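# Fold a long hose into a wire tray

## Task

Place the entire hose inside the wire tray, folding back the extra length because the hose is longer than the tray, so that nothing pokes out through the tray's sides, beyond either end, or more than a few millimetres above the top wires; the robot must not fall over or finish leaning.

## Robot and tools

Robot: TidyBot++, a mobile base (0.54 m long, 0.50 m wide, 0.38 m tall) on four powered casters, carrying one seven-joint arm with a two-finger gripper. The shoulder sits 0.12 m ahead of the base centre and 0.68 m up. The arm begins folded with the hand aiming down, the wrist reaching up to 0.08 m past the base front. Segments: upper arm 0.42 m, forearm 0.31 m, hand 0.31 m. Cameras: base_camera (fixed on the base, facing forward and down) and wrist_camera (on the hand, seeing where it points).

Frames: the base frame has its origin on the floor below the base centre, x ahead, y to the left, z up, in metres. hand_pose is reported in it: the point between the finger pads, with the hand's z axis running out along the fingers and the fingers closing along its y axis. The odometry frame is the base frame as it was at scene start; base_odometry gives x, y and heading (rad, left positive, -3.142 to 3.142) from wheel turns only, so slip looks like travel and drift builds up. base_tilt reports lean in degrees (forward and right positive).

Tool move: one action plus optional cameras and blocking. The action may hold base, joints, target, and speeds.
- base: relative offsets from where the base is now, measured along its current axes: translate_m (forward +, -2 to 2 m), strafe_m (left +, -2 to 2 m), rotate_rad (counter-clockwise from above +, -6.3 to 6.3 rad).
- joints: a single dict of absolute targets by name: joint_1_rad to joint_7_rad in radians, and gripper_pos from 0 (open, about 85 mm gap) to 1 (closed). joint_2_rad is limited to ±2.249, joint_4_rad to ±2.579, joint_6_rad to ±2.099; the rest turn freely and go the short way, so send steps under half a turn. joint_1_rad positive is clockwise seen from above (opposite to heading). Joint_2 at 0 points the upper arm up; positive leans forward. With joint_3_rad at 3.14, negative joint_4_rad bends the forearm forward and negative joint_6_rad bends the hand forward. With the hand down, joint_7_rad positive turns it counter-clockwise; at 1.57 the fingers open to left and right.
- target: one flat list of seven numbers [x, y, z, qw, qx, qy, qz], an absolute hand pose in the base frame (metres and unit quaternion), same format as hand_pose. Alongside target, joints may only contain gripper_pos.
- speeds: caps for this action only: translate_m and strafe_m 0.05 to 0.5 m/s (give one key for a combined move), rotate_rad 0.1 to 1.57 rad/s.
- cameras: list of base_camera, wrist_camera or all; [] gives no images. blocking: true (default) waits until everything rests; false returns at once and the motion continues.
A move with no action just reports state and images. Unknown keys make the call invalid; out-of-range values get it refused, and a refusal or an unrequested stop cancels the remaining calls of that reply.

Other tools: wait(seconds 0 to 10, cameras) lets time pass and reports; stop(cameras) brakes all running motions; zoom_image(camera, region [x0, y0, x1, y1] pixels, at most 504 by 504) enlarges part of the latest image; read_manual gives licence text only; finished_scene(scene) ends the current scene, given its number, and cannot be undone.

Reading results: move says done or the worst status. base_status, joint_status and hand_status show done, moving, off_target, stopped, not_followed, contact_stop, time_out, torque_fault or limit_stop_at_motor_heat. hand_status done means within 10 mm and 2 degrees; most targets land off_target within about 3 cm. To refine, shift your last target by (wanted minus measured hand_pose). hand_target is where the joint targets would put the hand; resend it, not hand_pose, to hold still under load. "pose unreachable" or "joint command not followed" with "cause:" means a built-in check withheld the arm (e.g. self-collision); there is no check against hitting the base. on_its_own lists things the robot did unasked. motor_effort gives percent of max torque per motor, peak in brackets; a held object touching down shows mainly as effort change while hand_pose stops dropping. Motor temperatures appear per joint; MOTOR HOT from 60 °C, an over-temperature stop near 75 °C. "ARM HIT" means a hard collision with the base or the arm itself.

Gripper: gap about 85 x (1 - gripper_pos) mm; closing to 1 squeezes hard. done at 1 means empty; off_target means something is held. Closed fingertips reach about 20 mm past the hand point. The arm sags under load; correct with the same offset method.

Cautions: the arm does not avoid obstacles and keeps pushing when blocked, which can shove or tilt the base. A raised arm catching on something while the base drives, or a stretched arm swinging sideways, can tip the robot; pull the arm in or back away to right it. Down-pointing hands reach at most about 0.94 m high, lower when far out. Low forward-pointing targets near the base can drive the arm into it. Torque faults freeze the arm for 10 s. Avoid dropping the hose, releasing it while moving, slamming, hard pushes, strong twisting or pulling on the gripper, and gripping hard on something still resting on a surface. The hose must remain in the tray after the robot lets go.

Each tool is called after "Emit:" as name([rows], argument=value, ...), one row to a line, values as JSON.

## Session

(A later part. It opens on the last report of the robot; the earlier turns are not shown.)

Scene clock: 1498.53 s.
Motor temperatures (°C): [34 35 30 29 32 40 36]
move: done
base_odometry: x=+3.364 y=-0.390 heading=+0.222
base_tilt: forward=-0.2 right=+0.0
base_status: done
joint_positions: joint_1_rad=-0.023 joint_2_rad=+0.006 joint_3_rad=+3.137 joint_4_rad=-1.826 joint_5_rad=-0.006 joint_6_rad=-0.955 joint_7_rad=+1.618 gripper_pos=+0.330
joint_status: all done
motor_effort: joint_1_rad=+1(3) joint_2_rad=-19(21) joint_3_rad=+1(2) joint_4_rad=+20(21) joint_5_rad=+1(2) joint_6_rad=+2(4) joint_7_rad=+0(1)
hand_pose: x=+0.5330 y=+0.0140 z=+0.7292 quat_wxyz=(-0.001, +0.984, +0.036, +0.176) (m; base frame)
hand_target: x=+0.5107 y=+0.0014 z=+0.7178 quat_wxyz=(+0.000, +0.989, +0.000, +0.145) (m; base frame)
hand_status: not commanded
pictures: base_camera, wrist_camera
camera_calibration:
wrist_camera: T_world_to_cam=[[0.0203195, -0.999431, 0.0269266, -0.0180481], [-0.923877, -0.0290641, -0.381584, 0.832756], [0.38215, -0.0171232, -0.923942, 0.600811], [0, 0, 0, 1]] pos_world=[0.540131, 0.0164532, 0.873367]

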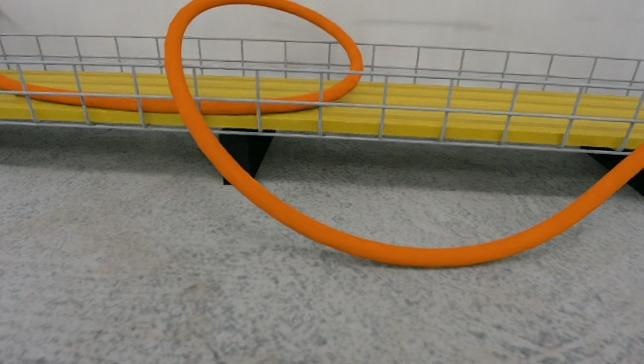

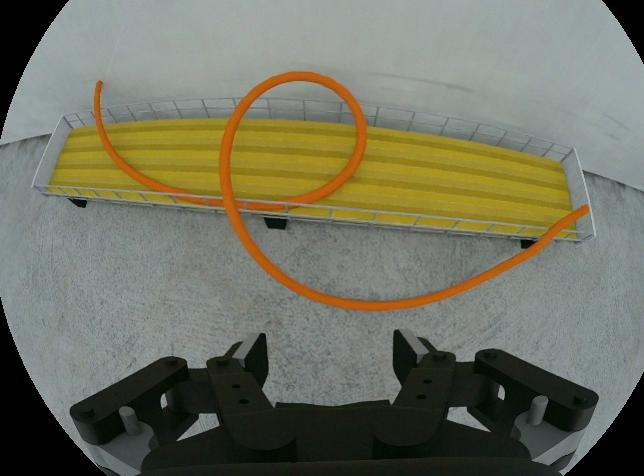

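Emit:
move(joints={"joint_1_rad": 0.0, "joint_2_rad": 1.40, "joint_4_rad": -1.33, "joint_6_rad": -0.37, "joint_7_rad": 2.9, "gripper_pos": 0.33})

Scene clock: 1530.73 s.
Motor temperatures (°C): [33 35 30 29 32 40 36]
move: done
base_odometry: x=+3.364 y=-0.390 heading=+0.222
base_tilt: forward=-0.1 right=+0.0
base_status: not commanded
joint_positions: joint_1_rad=-0.023 joint_2_rad=+1.366 joint_3_rad=+3.137 joint_4_rad=-1.352 joint_5_rad=-0.006 joint_6_rad=-0.419 joint_7_rad=+2.850 gripper_pos=+0.330
joint_status: all done
motor_effort: joint_1_rad=+0(2) joint_2_rad=-42(45) joint_3_rad=+0(1) joint_4_rad=+8(20) joint_5_rad=+1(1) joint_6_rad=-1(3) joint_7_rad=+0(1)
hand_pose: x=+0.6614 y=+0.0171 z=+0.1695 quat_wxyz=(-0.001, +0.797, +0.604, +0.004) (m; base frame)
hand_target: x=+0.6724 y=+0.0013 z=+0.1542 quat_wxyz=(+0.013, +0.787, +0.617, +0.016) (m; base frame)
hand_status: not commanded
pictures: base_camera, wrist_camera
camera_calibration:
wrist_camera: T_world_to_cam=[[0.950253, -0.309576, 0.0343792, -0.630607], [-0.307971, -0.950329, -0.0450294, 0.289172], [0.0466116, 0.0322015, -0.998394, 0.268323], [0, 0, 0, 1]] pos_world=[0.675786, 0.0709473, 0.302593]

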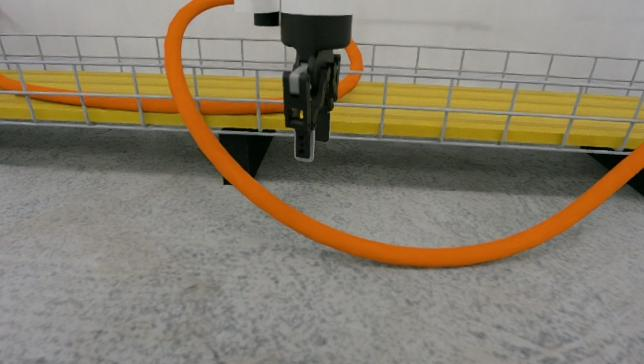

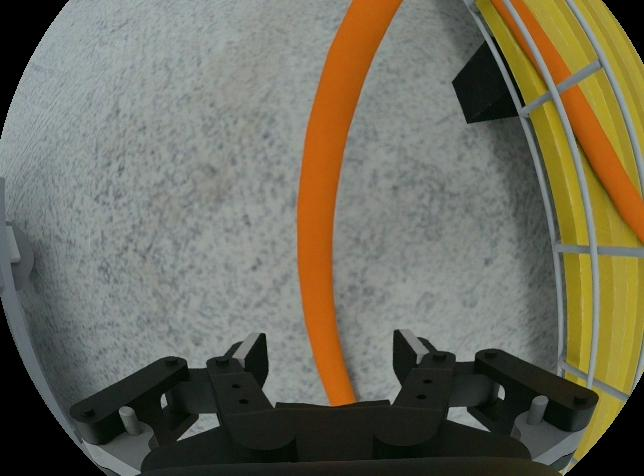

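Emit:
zoom_image(camera="base_camera", region=[200, 120, 520, 300])

Emit:
zoom_image(camera="wrist_camera", region=[200, 180, 480, 420])

Scaled by 1.575.

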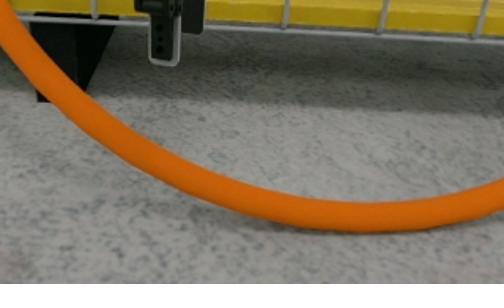

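Scaled by 1.800.

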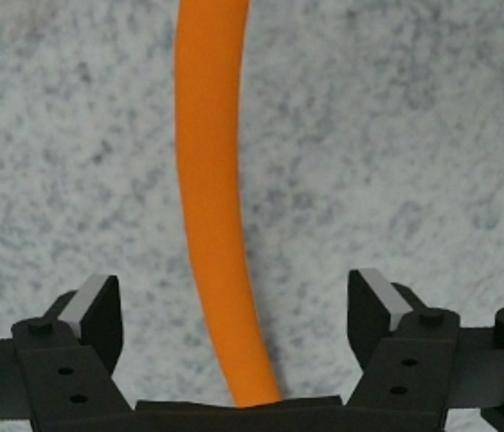

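Emit:
zoom_image(camera="base_camera", region=[290, 200, 370, 270])

Emit:
zoom_image(camera="base_camera", region=[400, 220, 480, 290])

Scaled by 6.300.

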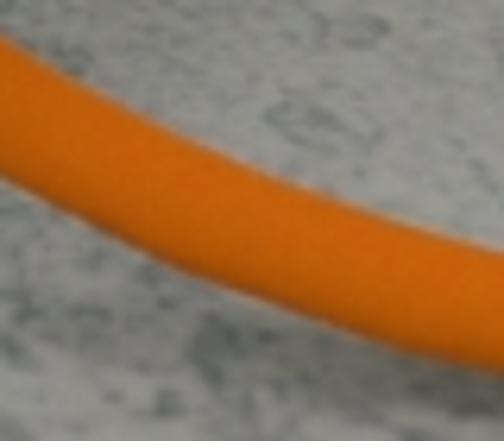

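Scaled by 6.300.

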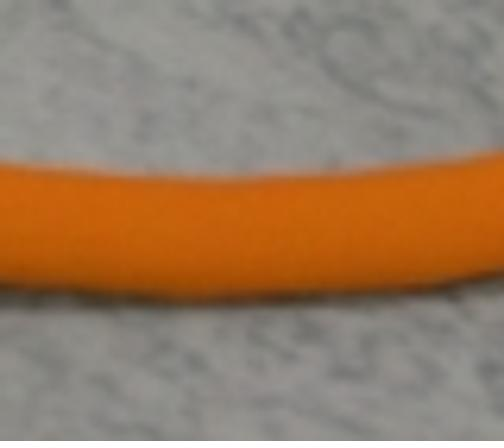

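Emit:
move(joints={"joint_2_rad": 1.66, "joint_4_rad": -1.11, "joint_6_rad": -0.33, "joint_7_rad": 3.08})

Scene clock: 1564.07 s.
Motor temperatures (°C): [33 35 30 29 32 40 36]
move: done
base_odometry: x=+3.364 y=-0.390 heading=+0.222
base_tilt: forward=-0.2 right=+0.1
base_status: not commanded
joint_positions: joint_1_rad=-0.023 joint_2_rad=+1.638 joint_3_rad=+3.137 joint_4_rad=-1.131 joint_5_rad=-0.006 joint_6_rad=-0.377 joint_7_rad=+3.030 gripper_pos=+0.330
joint_status: all done
motor_effort: joint_1_rad=+0(1) joint_2_rad=-42(46) joint_3_rad=+0(1) joint_4_rad=+7(9) joint_5_rad=+1(2) joint_6_rad=-1(2) joint_7_rad=+0(1)
hand_pose: x=+0.6520 y=+0.0167 z=+0.0498 quat_wxyz=(-0.004, +0.740, +0.673, +0.001) (m; base frame)
hand_target: x=+0.6652 y=+0.0013 z=+0.0404 quat_wxyz=(+0.014, +0.728, +0.685, +0.015) (m; base frame)
hand_status: not commanded
pictures: base_camera, wrist_camera
camera_calibration:
wrist_camera: T_world_to_cam=[[0.990457, -0.135093, 0.0273028, -0.646399], [-0.133854, -0.990066, -0.0430334, 0.167579], [0.0328451, 0.0389681, -0.9987, 0.158135], [0, 0, 0, 1]] pos_world=[0.657468, 0.0724281, 0.18279]

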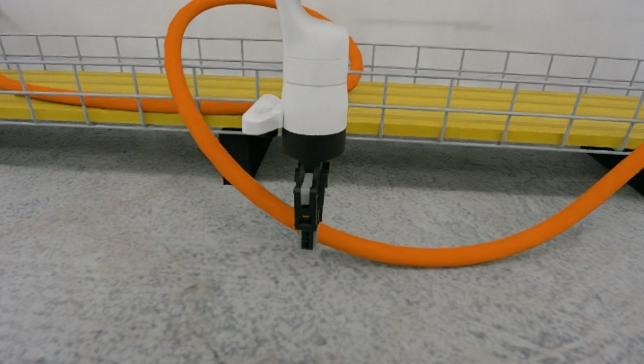

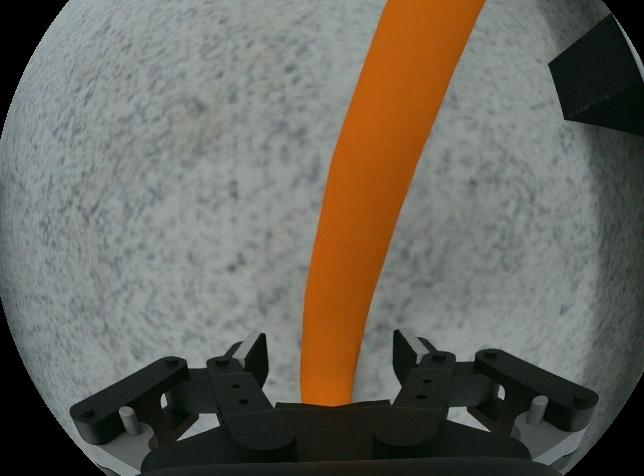

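Emit:
move(joints={"gripper_pos": 0.8}, cameras=["wrist_camera"])

Emit:
move(joints={"gripper_pos": 0.88}, cameras=["base_camera"])

Scene clock: 1569.17 s.
Motor temperatures (°C): [33 35 30 29 32 40 36]
move: off_target
base_odometry: x=+3.364 y=-0.390 heading=+0.222
base_tilt: forward=-0.1 right=-0.1
base_status: not commanded
joint_positions: joint_1_rad=-0.023 joint_2_rad=+1.638 joint_3_rad=+3.137 joint_4_rad=-1.131 joint_5_rad=-0.006 joint_6_rad=-0.377 joint_7_rad=+3.031 gripper_pos=+0.755
joint_status: gripper_pos off_target (ended at +0.755, target +0.800)
motor_effort: joint_1_rad=+1(2) joint_2_rad=-41(43) joint_3_rad=+1(2) joint_4_rad=+7(8) joint_5_rad=+1(2) joint_6_rad=-1(1) joint_7_rad=+0(1)
hand_pose: x=+0.6522 y=+0.0167 z=+0.0498 quat_wxyz=(-0.004, +0.739, +0.673, +0.001) (m; base frame)
hand_target: x=+0.6652 y=+0.0013 z=+0.0404 quat_wxyz=(+0.014, +0.728, +0.685, +0.015) (m; base frame)
hand_status: not commanded
pictures: wrist_camera
camera_calibration:
wrist_camera: T_world_to_cam=[[0.990579, -0.134105, 0.0277392, -0.646746], [-0.132845, -0.990197, -0.0431646, 0.166986], [0.0332558, 0.0390729, -0.998683, 0.157894], [0, 0, 0, 1]] pos_world=[0.657585, 0.0724481, 0.182834]

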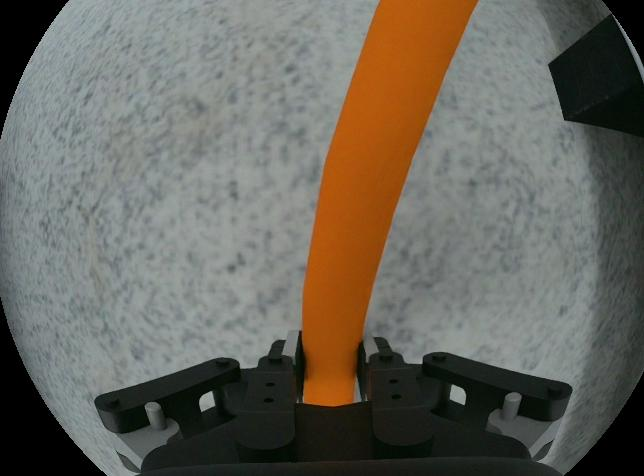

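Scene clock: 1569.67 s.
Motor temperatures (°C): [33 35 30 29 32 40 36]
move: off_target
base_odometry: x=+3.364 y=-0.390 heading=+0.222
base_tilt: forward=+0.0 right=+0.1
base_status: not commanded
joint_positions: joint_1_rad=-0.023 joint_2_rad=+1.638 joint_3_rad=+3.137 joint_4_rad=-1.131 joint_5_rad=-0.006 joint_6_rad=-0.377 joint_7_rad=+3.031 gripper_pos=+0.755
joint_status: gripper_pos off_target (ended at +0.755, target +0.880)
motor_effort: joint_1_rad=+1(2) joint_2_rad=-42(42) joint_3_rad=+1(1) joint_4_rad=+7(8) joint_5_rad=+2(2) joint_6_rad=-1(1) joint_7_rad=+0(0)
hand_pose: x=+0.6522 y=+0.0167 z=+0.0498 quat_wxyz=(-0.004, +0.739, +0.673, +0.001) (m; base frame)
hand_target: x=+0.6652 y=+0.0013 z=+0.0404 quat_wxyz=(+0.014, +0.728, +0.685, +0.015) (m; base frame)
hand_status: not commanded
pictures: base_camera

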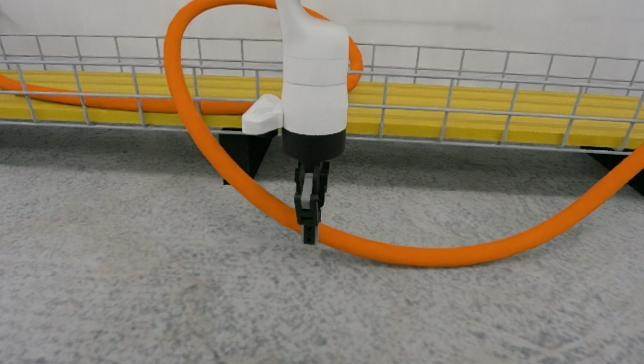

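Emit:
move(joints={"joint_2_rad": 0.80, "joint_4_rad": -1.53, "joint_6_rad": -0.77})

Scene clock: 1586.57 s.
Motor temperatures (°C): [33 35 30 29 32 40 36]
move: done
base_odometry: x=+3.364 y=-0.390 heading=+0.222
base_tilt: forward=-0.2 right=+0.0
base_status: not commanded
joint_positions: joint_1_rad=-0.022 joint_2_rad=+0.830 joint_3_rad=+3.137 joint_4_rad=-1.519 joint_5_rad=-0.006 joint_6_rad=-0.732 joint_7_rad=+3.032 gripper_pos=+0.757
joint_status: all done
motor_effort: joint_1_rad=+1(2) joint_2_rad=-43(51) joint_3_rad=+1(2) joint_4_rad=+15(17) joint_5_rad=+2(3) joint_6_rad=+1(2) joint_7_rad=+0(1)
hand_pose: x=+0.6715 y=+0.0171 z=+0.4341 quat_wxyz=(+0.017, +0.738, +0.675, +0.025) (m; base frame)
hand_target: x=+0.6618 y=+0.0013 z=+0.4475 quat_wxyz=(+0.014, +0.728, +0.685, +0.015) (m; base frame)
hand_status: not commanded
pictures: base_camera, wrist_camera
camera_calibration:
wrist_camera: T_world_to_cam=[[0.987351, -0.130716, 0.0897304, -0.701299], [-0.126303, -0.990562, -0.0532348, 0.186474], [0.0958422, 0.0412282, -0.994542, 0.497151], [0, 0, 0, 1]] pos_world=[0.668332, 0.0725467, 0.567292]

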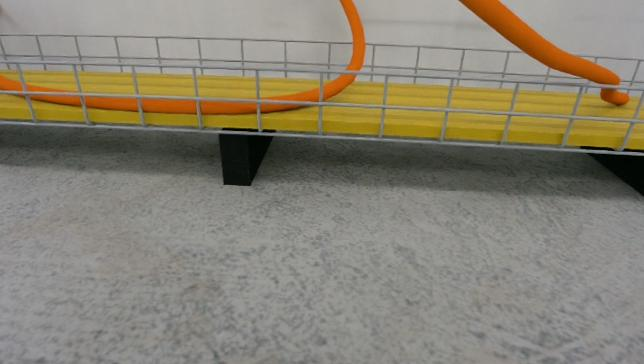

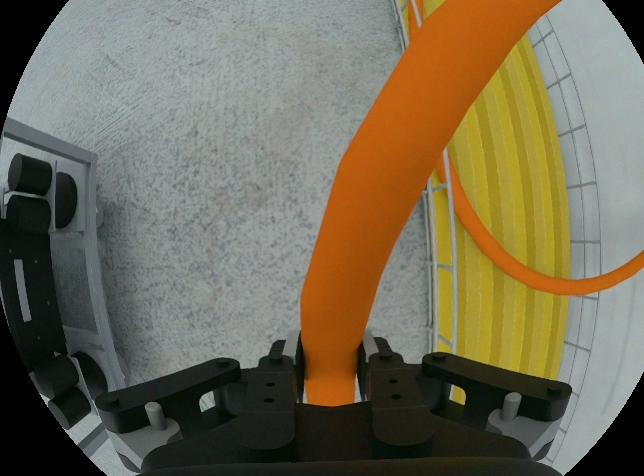

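Emit:
zoom_image(camera="base_camera", region=[464, 0, 644, 160])

Scaled by 2.800.

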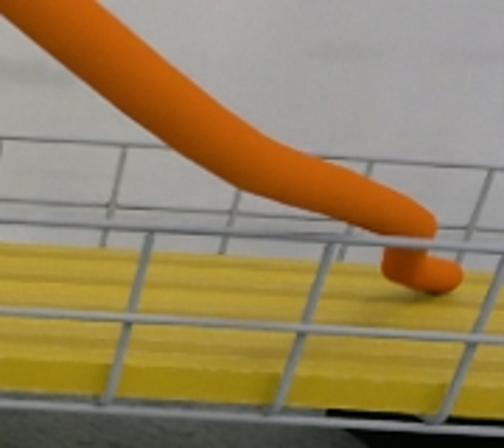

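Emit:
move(base={"translate_m": 0.23, "strafe_m": 0.18}, speeds={"translate_m": 0.25})

Scene clock: 1595.10 s.
Motor temperatures (°C): [33 36 30 29 32 40 36]
move: done
base_odometry: x=+3.549 y=-0.164 heading=+0.222
base_tilt: forward=-0.1 right=+0.0
base_status: done
joint_positions: joint_1_rad=-0.012 joint_2_rad=+0.829 joint_3_rad=+3.137 joint_4_rad=-1.542 joint_5_rad=-0.006 joint_6_rad=-0.760 joint_7_rad=+3.034 gripper_pos=+0.757
joint_status: not commanded
motor_effort: joint_1_rad=+1(5) joint_2_rad=-45(46) joint_3_rad=+2(3) joint_4_rad=+19(20) joint_5_rad=+2(3) joint_6_rad=+4(4) joint_7_rad=-1(1)
hand_pose: x=+0.6511 y=+0.0112 z=+0.4293 quat_wxyz=(+0.001, +0.740, +0.672, +0.006) (m; base frame)
hand_target: x=+0.6618 y=+0.0013 z=+0.4475 quat_wxyz=(+0.014, +0.728, +0.685, +0.015) (m; base frame)
hand_status: not commanded
pictures: base_camera, wrist_camera
camera_calibration:
wrist_camera: T_world_to_cam=[[0.989637, -0.137582, 0.0411037, -0.662037], [-0.135686, -0.989691, -0.0458318, 0.180768], [0.0469856, 0.0397796, -0.998103, 0.527938], [0, 0, 0, 1]] pos_world=[0.654898, 0.0668186, 0.562434]

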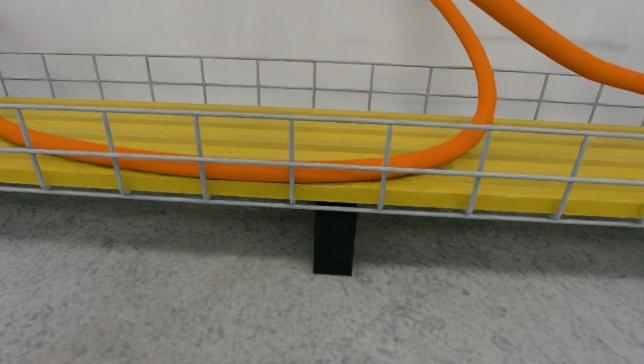

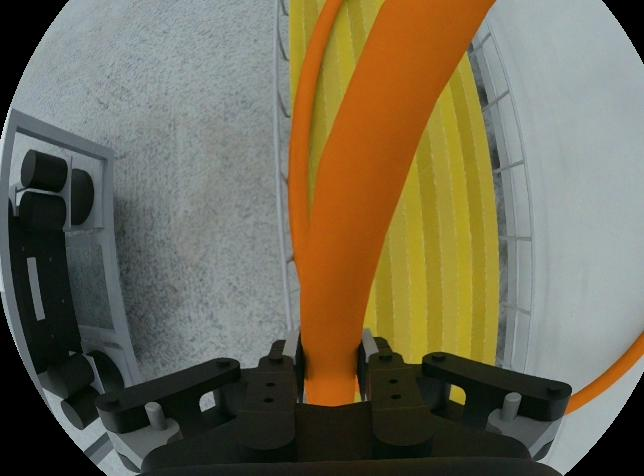

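Emit:
move(joints={"joint_2_rad": 1.365, "joint_4_rad": -1.325, "joint_6_rad": -0.43})

Scene clock: 1615.33 s.
Motor temperatures (°C): [33 36 30 29 32 40 36]
move: off_target
base_odometry: x=+3.549 y=-0.164 heading=+0.222
base_tilt: forward=-0.1 right=-0.1
base_status: not commanded
joint_positions: joint_1_rad=-0.012 joint_2_rad=+1.319 joint_3_rad=+3.135 joint_4_rad=-1.372 joint_5_rad=-0.006 joint_6_rad=-0.521 joint_7_rad=+3.034 gripper_pos=+0.758
joint_status: joint_2_rad off_target (ended at +1.319, target +1.365); joint_4_rad off_target (ended at -1.372, target -1.325); the others done
motor_effort: joint_1_rad=+4(5) joint_2_rad=-42(49) joint_3_rad=+4(5) joint_4_rad=+13(20) joint_5_rad=+3(4) joint_6_rad=+4(5) joint_7_rad=+1(1)
hand_pose: x=+0.6410 y=+0.0124 z=+0.1931 quat_wxyz=(-0.027, +0.741, +0.671, -0.024) (m; base frame)
hand_target: x=+0.6748 y=+0.0013 z=+0.1737 quat_wxyz=(+0.007, +0.729, +0.685, +0.008) (m; base frame)
hand_status: not commanded
pictures: base_camera, wrist_camera
camera_calibration:
wrist_camera: T_world_to_cam=[[0.989434, -0.139435, -0.0397372, -0.626347], [-0.140855, -0.989393, -0.0355147, 0.170991], [-0.0343638, 0.0407366, -0.998579, 0.34488], [0, 0, 0, 1]] pos_world=[0.655666, 0.0677937, 0.325573]

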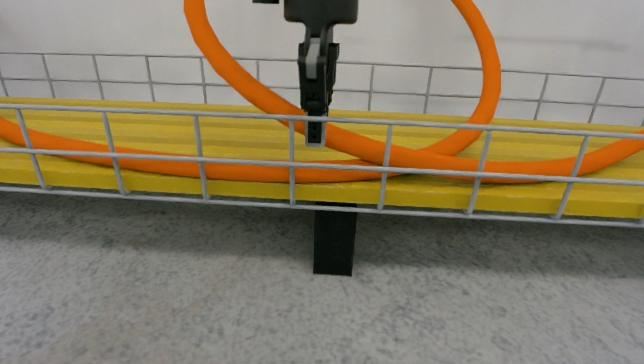

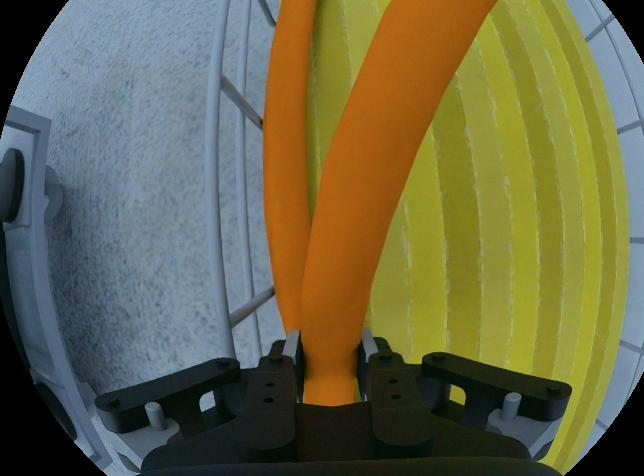

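Emit:
move(joints={"joint_2_rad": 1.445, "joint_4_rad": -1.19, "joint_6_rad": -0.42})

Scene clock: 1631.57 s.
Motor temperatures (°C): [33 36 30 29 32 40 36]
move: off_target
base_odometry: x=+3.549 y=-0.164 heading=+0.222
base_tilt: forward=-0.2 right=+0.1
base_status: not commanded
joint_positions: joint_1_rad=-0.012 joint_2_rad=+1.377 joint_3_rad=+3.126 joint_4_rad=-1.287 joint_5_rad=-0.006 joint_6_rad=-0.533 joint_7_rad=+3.035 gripper_pos=+0.758
joint_status: joint_2_rad off_target (ended at +1.377, target +1.445); joint_4_rad off_target (ended at -1.287, target -1.190); joint_6_rad off_target (ended at -0.533, target -0.420)
motor_effort: joint_1_rad=+5(5) joint_2_rad=-38(42) joint_3_rad=+6(6) joint_4_rad=+22(23) joint_5_rad=+6(7) joint_6_rad=+17(17) joint_7_rad=+3(4)
hand_pose: x=+0.6589 y=+0.0180 z=+0.1732 quat_wxyz=(-0.025, +0.740, +0.671, -0.015) (m; base frame)
hand_target: x=+0.7159 y=+0.0013 z=+0.1496 quat_wxyz=(+0.030, +0.728, +0.684, +0.032) (m; base frame)
hand_status: not commanded
pictures: base_camera, wrist_camera
camera_calibration:
wrist_camera: T_world_to_cam=[[0.990031, -0.138531, -0.0254452, -0.646953], [-0.139608, -0.989089, -0.0470351, 0.179605], [-0.0186517, 0.0501185, -0.998569, 0.314866], [0, 0, 0, 1]] pos_world=[0.671451, 0.0722415, 0.306402]

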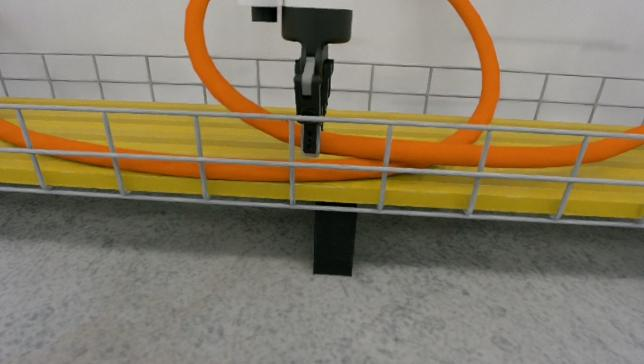

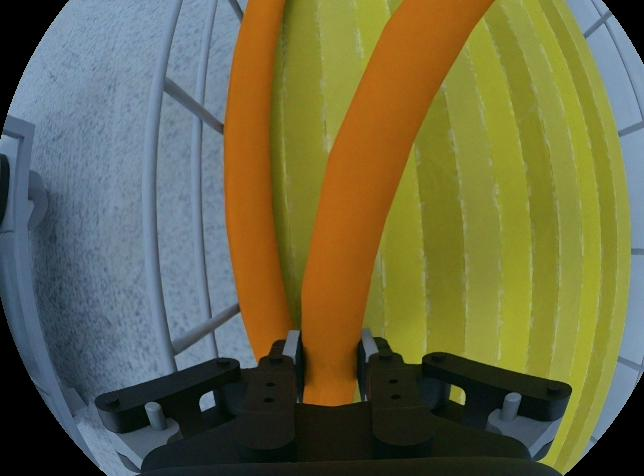

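Emit:
move(joints={"gripper_pos": 0.55})

Scene clock: 1635.57 s.
Motor temperatures (°C): [33 36 30 29 32 40 36]
move: done
base_odometry: x=+3.549 y=-0.164 heading=+0.222
base_tilt: forward=+0.0 right=+0.1
base_status: not commanded
joint_positions: joint_1_rad=-0.012 joint_2_rad=+1.422 joint_3_rad=+3.129 joint_4_rad=-1.232 joint_5_rad=-0.004 joint_6_rad=-0.467 joint_7_rad=+3.048 gripper_pos=+0.550
joint_status: all done
on_its_own: joint_2_rad moved +0.045 to your old target +1.445; joint_4_rad moved +0.056 toward your old target -1.190
motor_effort: joint_1_rad=+3(5) joint_2_rad=-46(47) joint_3_rad=+3(6) joint_4_rad=+13(23) joint_5_rad=+2(6) joint_6_rad=+4(17) joint_7_rad=+0(3)
hand_pose: x=+0.6891 y=+0.0162 z=+0.1558 quat_wxyz=(+0.002, +0.736, +0.677, +0.013) (m; base frame)
hand_target: x=+0.7159 y=+0.0013 z=+0.1496 quat_wxyz=(+0.030, +0.728, +0.684, +0.032) (m; base frame)
hand_status: not commanded
pictures: base_camera, wrist_camera
camera_calibration:
wrist_camera: T_world_to_cam=[[0.990857, -0.124766, 0.0513322, -0.690321], [-0.121981, -0.991049, -0.0542365, 0.170222], [0.0576396, 0.0474791, -0.997208, 0.24538], [0, 0, 0, 1]] pos_world=[0.69063, 0.070919, 0.289363]

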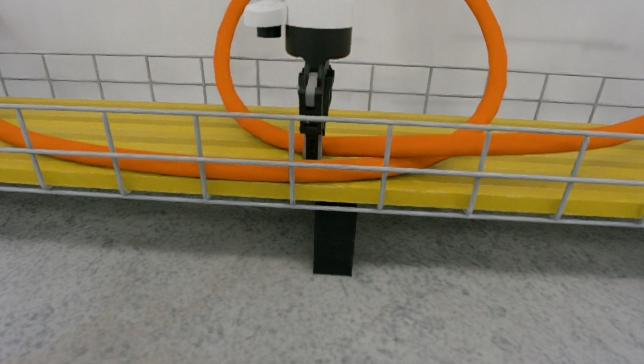

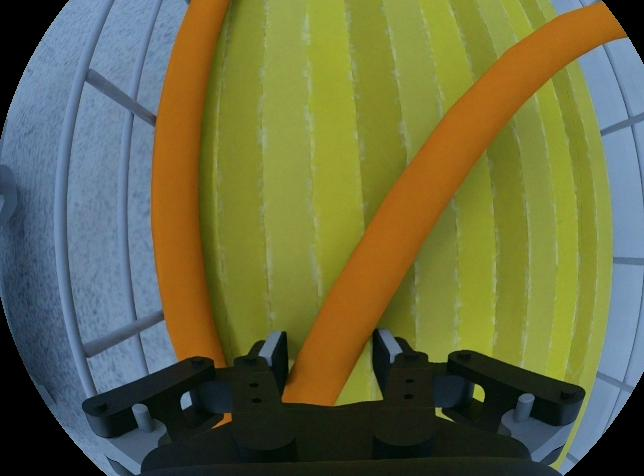

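Emit:
move(joints={"gripper_pos": 0.2}, cameras=["wrist_camera"])

Emit:
move(joints={"joint_2_rad": 1.1, "joint_4_rad": -1.36, "joint_6_rad": -0.65})

Scene clock: 1640.20 s.
Motor temperatures (°C): [33 36 30 29 32 40 36]
move: done
base_odometry: x=+3.549 y=-0.164 heading=+0.222
base_tilt: forward=-0.2 right=+0.0
base_status: not commanded
joint_positions: joint_1_rad=-0.012 joint_2_rad=+1.422 joint_3_rad=+3.129 joint_4_rad=-1.221 joint_5_rad=-0.004 joint_6_rad=-0.467 joint_7_rad=+3.048 gripper_pos=+0.200
joint_status: all done
motor_effort: joint_1_rad=+3(4) joint_2_rad=-44(45) joint_3_rad=+3(3) joint_4_rad=+12(13) joint_5_rad=+2(3) joint_6_rad=+2(4) joint_7_rad=+0(0)
hand_pose: x=+0.6955 y=+0.0163 z=+0.1575 quat_wxyz=(+0.005, +0.736, +0.677, +0.017) (m; base frame)
hand_target: x=+0.7159 y=+0.0013 z=+0.1496 quat_wxyz=(+0.030, +0.728, +0.684, +0.032) (m; base frame)
hand_status: not commanded
pictures: wrist_camera
camera_calibration:
wrist_camera: T_world_to_cam=[[0.990223, -0.124911, 0.062087, -0.697954], [-0.121519, -0.991025, -0.0557066, 0.171064], [0.0684881, 0.0476172, -0.996515, 0.239044], [0, 0, 0, 1]] pos_world=[0.695546, 0.0709641, 0.291074]

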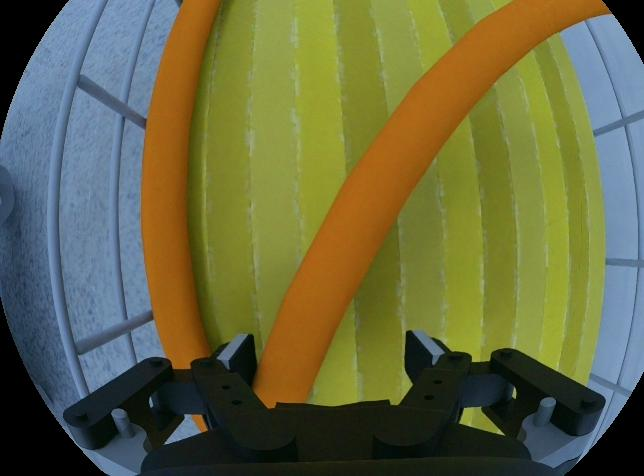

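Scene clock: 1641.93 s.
Motor temperatures (°C): [33 36 30 29 32 40 36]
move: done
base_odometry: x=+3.549 y=-0.164 heading=+0.222
base_tilt: forward=-0.2 right=+0.0
base_status: not commanded
joint_positions: joint_1_rad=-0.012 joint_2_rad=+1.079 joint_3_rad=+3.129 joint_4_rad=-1.340 joint_5_rad=-0.004 joint_6_rad=-0.603 joint_7_rad=+3.048 gripper_pos=+0.200
joint_status: all done
motor_effort: joint_1_rad=+0(3) joint_2_rad=-43(53) joint_3_rad=+0(3) joint_4_rad=+14(15) joint_5_rad=+1(3) joint_6_rad=+0(3) joint_7_rad=-1(1)
hand_pose: x=+0.7344 y=+0.0166 z=+0.3356 quat_wxyz=(+0.035, +0.733, +0.677, +0.049) (m; base frame)
hand_target: x=+0.7019 y=+0.0013 z=+0.3174 quat_wxyz=(+0.011, +0.728, +0.685, +0.012) (m; base frame)
hand_status: not commanded
pictures: base_camera, wrist_camera
camera_calibration:
wrist_camera: T_world_to_cam=[[0.981518, -0.121715, 0.147675, -0.769891], [-0.113004, -0.991397, -0.0660407, 0.183254], [0.154443, 0.0481322, -0.986829, 0.347477], [0, 0, 0, 1]] pos_world=[0.722705, 0.0712453, 0.468696]

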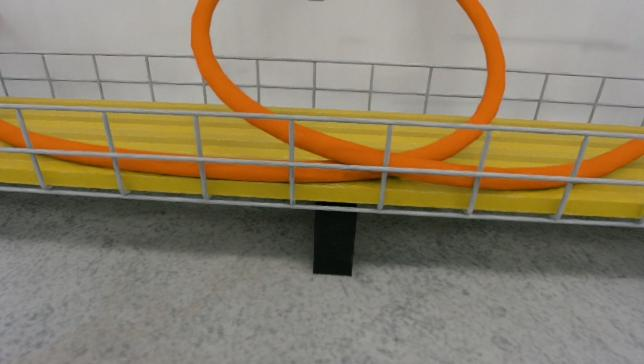

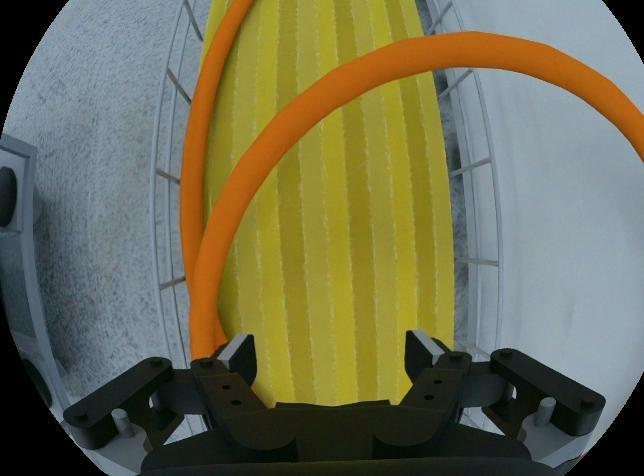

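Emit:
move(joints={"joint_1_rad": 0.0, "joint_2_rad": -0.1, "joint_4_rad": -1.85, "joint_6_rad": -1.0, "joint_7_rad": 1.57})

Scene clock: 1649.37 s.
Motor temperatures (°C): [33 36 30 29 32 40 36]
move: done
base_odometry: x=+3.549 y=-0.164 heading=+0.222
base_tilt: forward=-0.1 right=+0.1
base_status: not commanded
joint_positions: joint_1_rad=-0.012 joint_2_rad=-0.091 joint_3_rad=+3.129 joint_4_rad=-1.824 joint_5_rad=-0.004 joint_6_rad=-0.954 joint_7_rad=+1.620 gripper_pos=+0.200
joint_status: all done
motor_effort: joint_1_rad=+0(2) joint_2_rad=-15(46) joint_3_rad=+1(1) joint_4_rad=+21(21) joint_5_rad=+1(1) joint_6_rad=+3(4) joint_7_rad=+0(1)
hand_pose: x=+0.5274 y=+0.0122 z=+0.7702 quat_wxyz=(+0.002, +0.974, +0.035, +0.225) (m; base frame)
hand_target: x=+0.5051 y=+0.0013 z=+0.7567 quat_wxyz=(+0.000, +0.981, +0.000, +0.195) (m; base frame)
hand_status: not commanded
pictures: base_camera, wrist_camera
camera_calibration:
wrist_camera: T_world_to_cam=[[0.0168315, -0.999407, 0.0300428, -0.0213483], [-0.881151, -0.0290268, -0.471944, 0.890201], [0.472536, -0.0185287, -0.881117, 0.560098], [0, 0, 0, 1]] pos_world=[0.520094, 0.014882, 0.914278]

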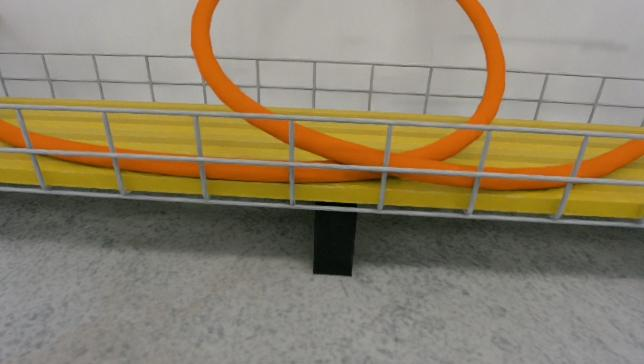

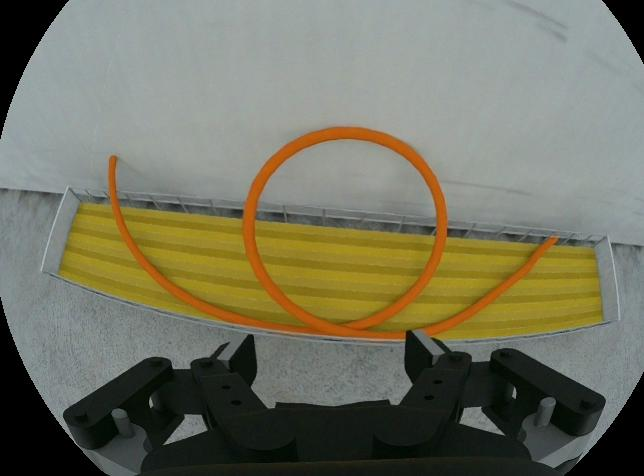

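Emit:
zoom_image(camera="wrist_camera", region=[440, 180, 640, 340])

Emit:
zoom_image(camera="wrist_camera", region=[20, 120, 220, 300])

Emit:
zoom_image(camera="wrist_camera", region=[210, 100, 470, 350])

Scaled by 2.520.

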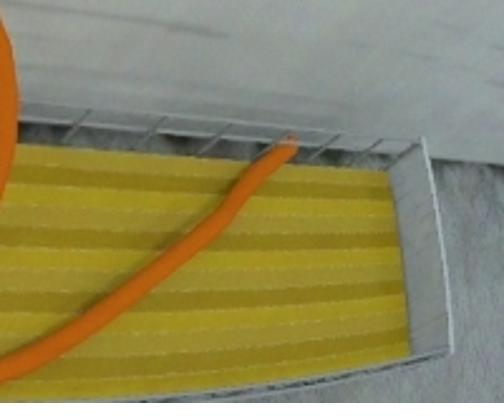

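Scaled by 2.520.

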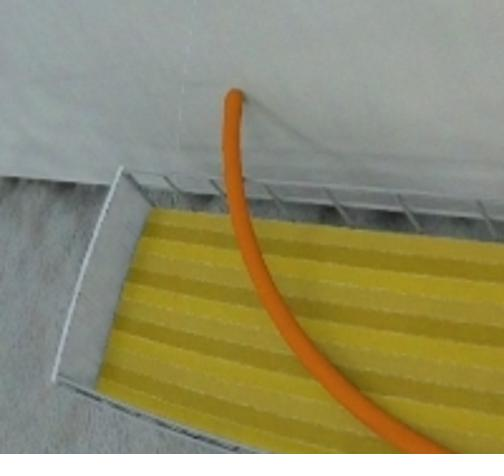

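Scaled by 1.938.

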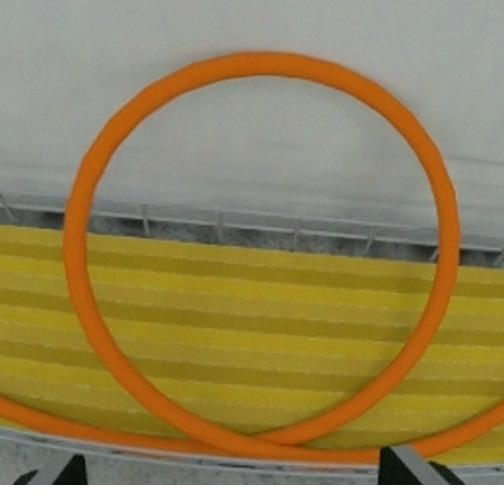

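Emit:
move(base={"translate_m": 0.1, "strafe_m": -0.53}, joints={"joint_7_rad": 0.6, "gripper_pos": 0.3})

Emit:
move(joints={"joint_2_rad": 1.22, "joint_4_rad": -1.28, "joint_6_rad": -0.60})

Scene clock: 1763.17 s.
Motor temperatures (°C): [33 34 30 29 32 40 35]
move: done
base_odometry: x=+3.763 y=-0.659 heading=+0.223
base_tilt: forward=-0.1 right=+0.1
base_status: done
joint_positions: joint_1_rad=-0.010 joint_2_rad=-0.092 joint_3_rad=+3.135 joint_4_rad=-1.826 joint_5_rad=-0.004 joint_6_rad=-0.956 joint_7_rad=+0.647 gripper_pos=+0.300
joint_status: all done
motor_effort: joint_1_rad=+0(2) joint_2_rad=-15(16) joint_3_rad=+1(3) joint_4_rad=+20(21) joint_5_rad=+1(2) joint_6_rad=+3(3) joint_7_rad=-1(1)
hand_pose: x=+0.5263 y=+0.0092 z=+0.7697 quat_wxyz=(-0.103, +0.876, -0.427, +0.199) (m; base frame)
hand_target: x=+0.5051 y=+0.0013 z=+0.7567 quat_wxyz=(-0.091, +0.868, -0.458, +0.172) (m; base frame)
hand_status: not commanded
pictures: base_camera, wrist_camera
camera_calibration:
wrist_camera: T_world_to_cam=[[-0.743743, -0.580573, -0.331332, 0.650287], [-0.510148, 0.813267, -0.279904, 0.538051], [0.431966, -0.0391479, -0.90104, 0.597055], [0, 0, 0, 1]] pos_world=[0.500224, -0.0366665, 0.904034]

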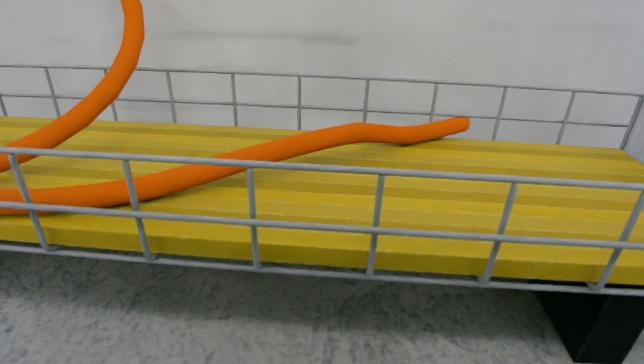

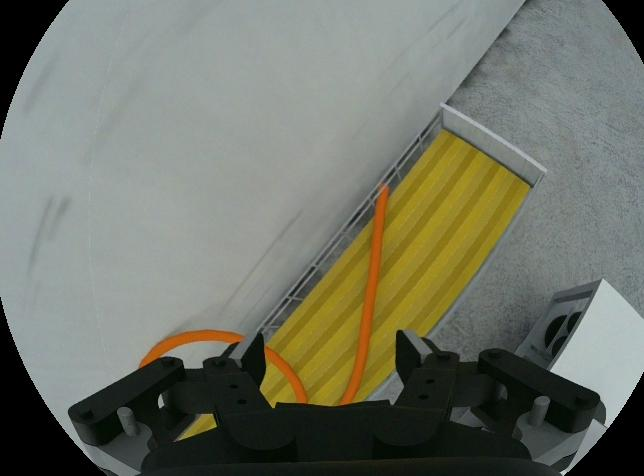

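Scene clock: 1765.73 s.
Motor temperatures (°C): [33 34 30 29 32 40 35]
move: done
base_odometry: x=+3.763 y=-0.659 heading=+0.223
base_tilt: forward=-0.1 right=+0.1
base_status: not commanded
joint_positions: joint_1_rad=-0.010 joint_2_rad=+1.186 joint_3_rad=+3.135 joint_4_rad=-1.302 joint_5_rad=-0.004 joint_6_rad=-0.650 joint_7_rad=+0.647 gripper_pos=+0.300
joint_status: all done
motor_effort: joint_1_rad=+0(1) joint_2_rad=-43(46) joint_3_rad=+0(1) joint_4_rad=+12(21) joint_5_rad=+1(2) joint_6_rad=-1(3) joint_7_rad=-1(1)
hand_pose: x=+0.7011 y=+0.0120 z=+0.2790 quat_wxyz=(-0.004, +0.898, -0.441, +0.000) (m; base frame)
hand_target: x=+0.7152 y=+0.0013 z=+0.2635 quat_wxyz=(-0.010, +0.884, -0.466, +0.018) (m; base frame)
hand_status: not commanded
pictures: base_camera, wrist_camera
camera_calibration:
wrist_camera: T_world_to_cam=[[-0.815853, -0.57774, 0.0244915, 0.570544], [-0.578258, 0.815207, -0.032491, 0.466327], [-0.00119433, -0.0406703, -0.999172, 0.410628], [0, 0, 0, 1]] pos_world=[0.735628, -0.033827, 0.411466]

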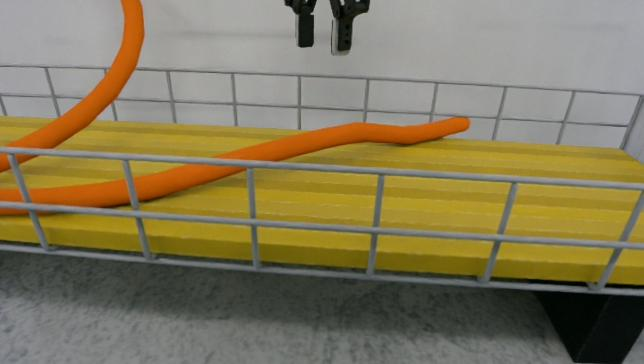

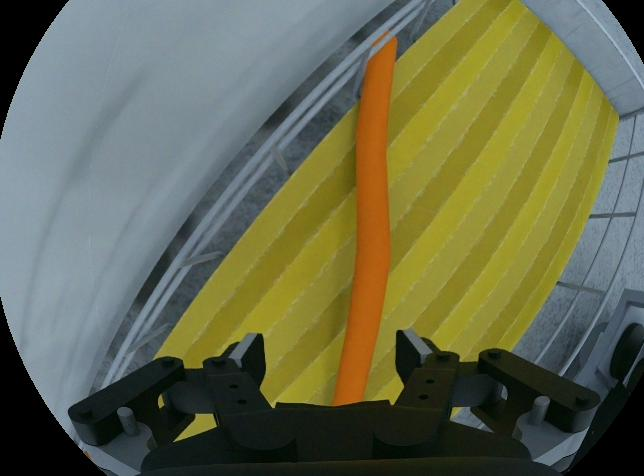

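Emit:
move(joints={"joint_2_rad": 1.45, "joint_4_rad": -1.15, "joint_6_rad": -0.50, "joint_7_rad": 0.48})

Emit:
move(joints={"gripper_pos": 0.86})

Scene clock: 1777.50 s.
Motor temperatures (°C): [33 34 30 29 32 40 35]
move: off_target
base_odometry: x=+3.763 y=-0.659 heading=+0.223
base_tilt: forward=-0.2 right=-0.1
base_status: not commanded
joint_positions: joint_1_rad=-0.010 joint_2_rad=+1.392 joint_3_rad=+3.135 joint_4_rad=-1.174 joint_5_rad=-0.004 joint_6_rad=-0.561 joint_7_rad=+0.528 gripper_pos=+0.300
joint_status: joint_2_rad off_target (ended at +1.392, target +1.450); the others done
motor_effort: joint_1_rad=+2(3) joint_2_rad=-39(46) joint_3_rad=+2(3) joint_4_rad=+11(12) joint_5_rad=+2(3) joint_6_rad=+2(3) joint_7_rad=+0(1)
hand_pose: x=+0.7081 y=+0.0120 z=+0.1816 quat_wxyz=(-0.007, +0.869, -0.495, +0.004) (m; base frame)
hand_target: x=+0.7117 y=+0.0013 z=+0.1521 quat_wxyz=(-0.011, +0.855, -0.519, +0.018) (m; base frame)
hand_status: not commanded
pictures: base_camera, wrist_camera
camera_calibration:
wrist_camera: T_world_to_cam=[[-0.880031, -0.47464, 0.0161826, 0.624369], [-0.474907, 0.879292, -0.0361772, 0.393982], [0.00294194, -0.0395223, -0.999214, 0.310315], [0, 0, 0, 1]] pos_world=[0.735656, -0.0378106, 0.314221]

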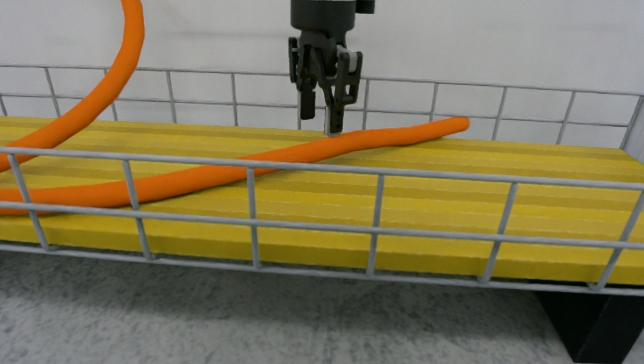

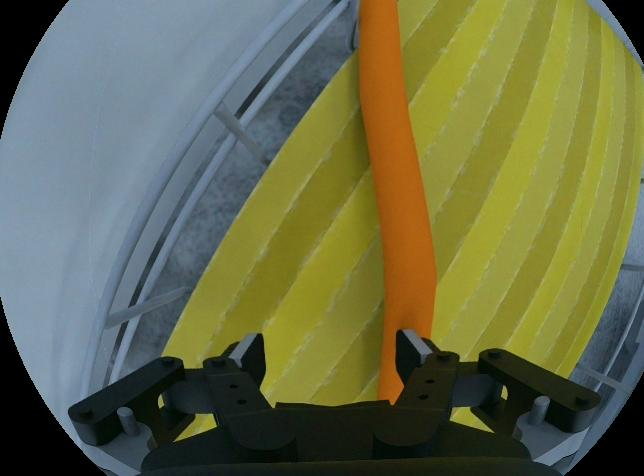

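Scene clock: 1778.37 s.
Motor temperatures (°C): [33 34 30 29 32 40 35]
move: done
base_odometry: x=+3.763 y=-0.659 heading=+0.223
base_tilt: forward=-0.2 right=+0.0
base_status: not commanded
joint_positions: joint_1_rad=-0.010 joint_2_rad=+1.419 joint_3_rad=+3.135 joint_4_rad=-1.166 joint_5_rad=-0.004 joint_6_rad=-0.538 joint_7_rad=+0.527 gripper_pos=+0.860
joint_status: all done
motor_effort: joint_1_rad=+0(3) joint_2_rad=-44(46) joint_3_rad=+0(2) joint_4_rad=+10(11) joint_5_rad=+1(2) joint_6_rad=-1(3) joint_7_rad=-1(1)
hand_pose: x=+0.7069 y=+0.0119 z=+0.1677 quat_wxyz=(-0.008, +0.869, -0.495, +0.006) (m; base frame)
hand_target: x=+0.7117 y=+0.0013 z=+0.1521 quat_wxyz=(-0.011, +0.855, -0.519, +0.018) (m; base frame)
hand_status: not commanded
pictures: base_camera, wrist_camera
camera_calibration:
wrist_camera: T_world_to_cam=[[-0.880395, -0.4741, 0.0115139, 0.624518], [-0.474169, 0.879584, -0.0386667, 0.39281], [0.00820447, -0.0395015, -0.999186, 0.292718], [0, 0, 0, 1]] pos_world=[0.733679, -0.0378628, 0.300477]

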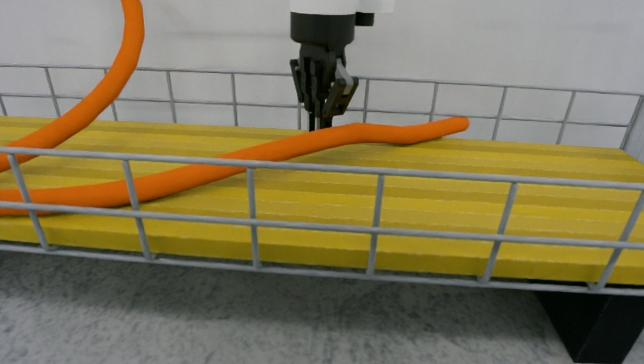

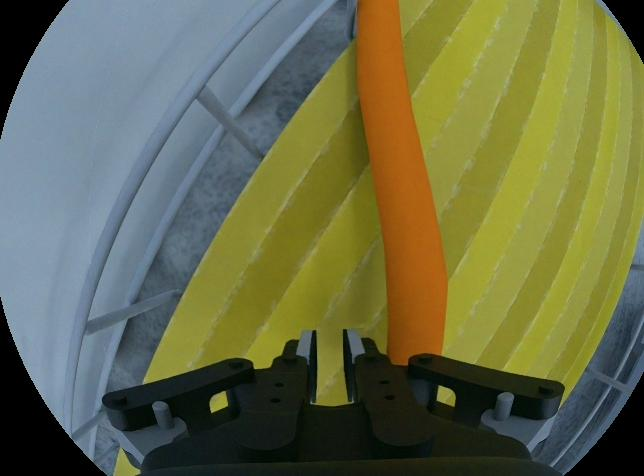

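Emit:
move(joints={"joint_2_rad": 1.22, "joint_4_rad": -1.28, "joint_6_rad": -0.60, "gripper_pos": 0.3})

Scene clock: 1805.77 s.
Motor temperatures (°C): [33 35 30 29 32 40 35]
move: done
base_odometry: x=+3.763 y=-0.659 heading=+0.223
base_tilt: forward=-0.1 right=+0.0
base_status: not commanded
joint_positions: joint_1_rad=-0.010 joint_2_rad=+1.201 joint_3_rad=+3.135 joint_4_rad=-1.257 joint_5_rad=-0.004 joint_6_rad=-0.557 joint_7_rad=+0.527 gripper_pos=+0.300
joint_status: all done
motor_effort: joint_1_rad=+0(1) joint_2_rad=-44(48) joint_3_rad=+0(1) joint_4_rad=+12(13) joint_5_rad=+0(2) joint_6_rad=+0(2) joint_7_rad=+0(1)
hand_pose: x=+0.7488 y=+0.0124 z=+0.2812 quat_wxyz=(-0.035, +0.868, -0.493, +0.052) (m; base frame)
hand_target: x=+0.7152 y=+0.0013 z=+0.2635 quat_wxyz=(-0.011, +0.855, -0.519, +0.018) (m; base frame)
hand_status: not commanded
pictures: base_camera, wrist_camera
camera_calibration:
wrist_camera: T_world_to_cam=[[-0.876208, -0.474711, -0.0831191, 0.683785], [-0.468009, 0.8793, -0.0883128, 0.42599], [0.11501, -0.0384799, -0.992619, 0.324027], [0, 0, 0, 1]] pos_world=[0.761239, -0.0375038, 0.416092]

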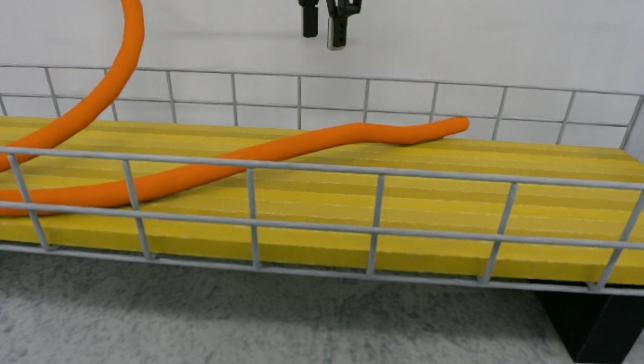

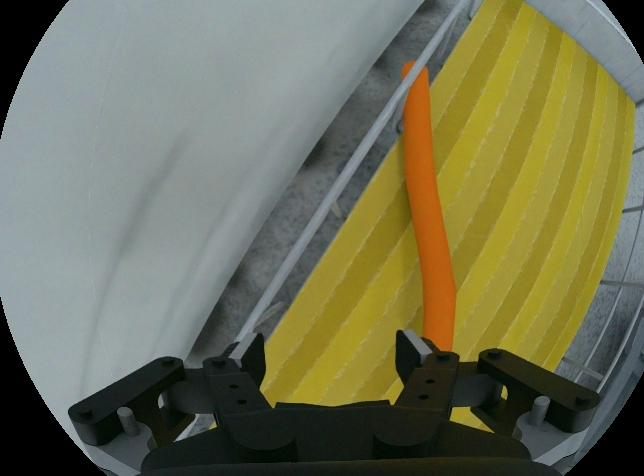

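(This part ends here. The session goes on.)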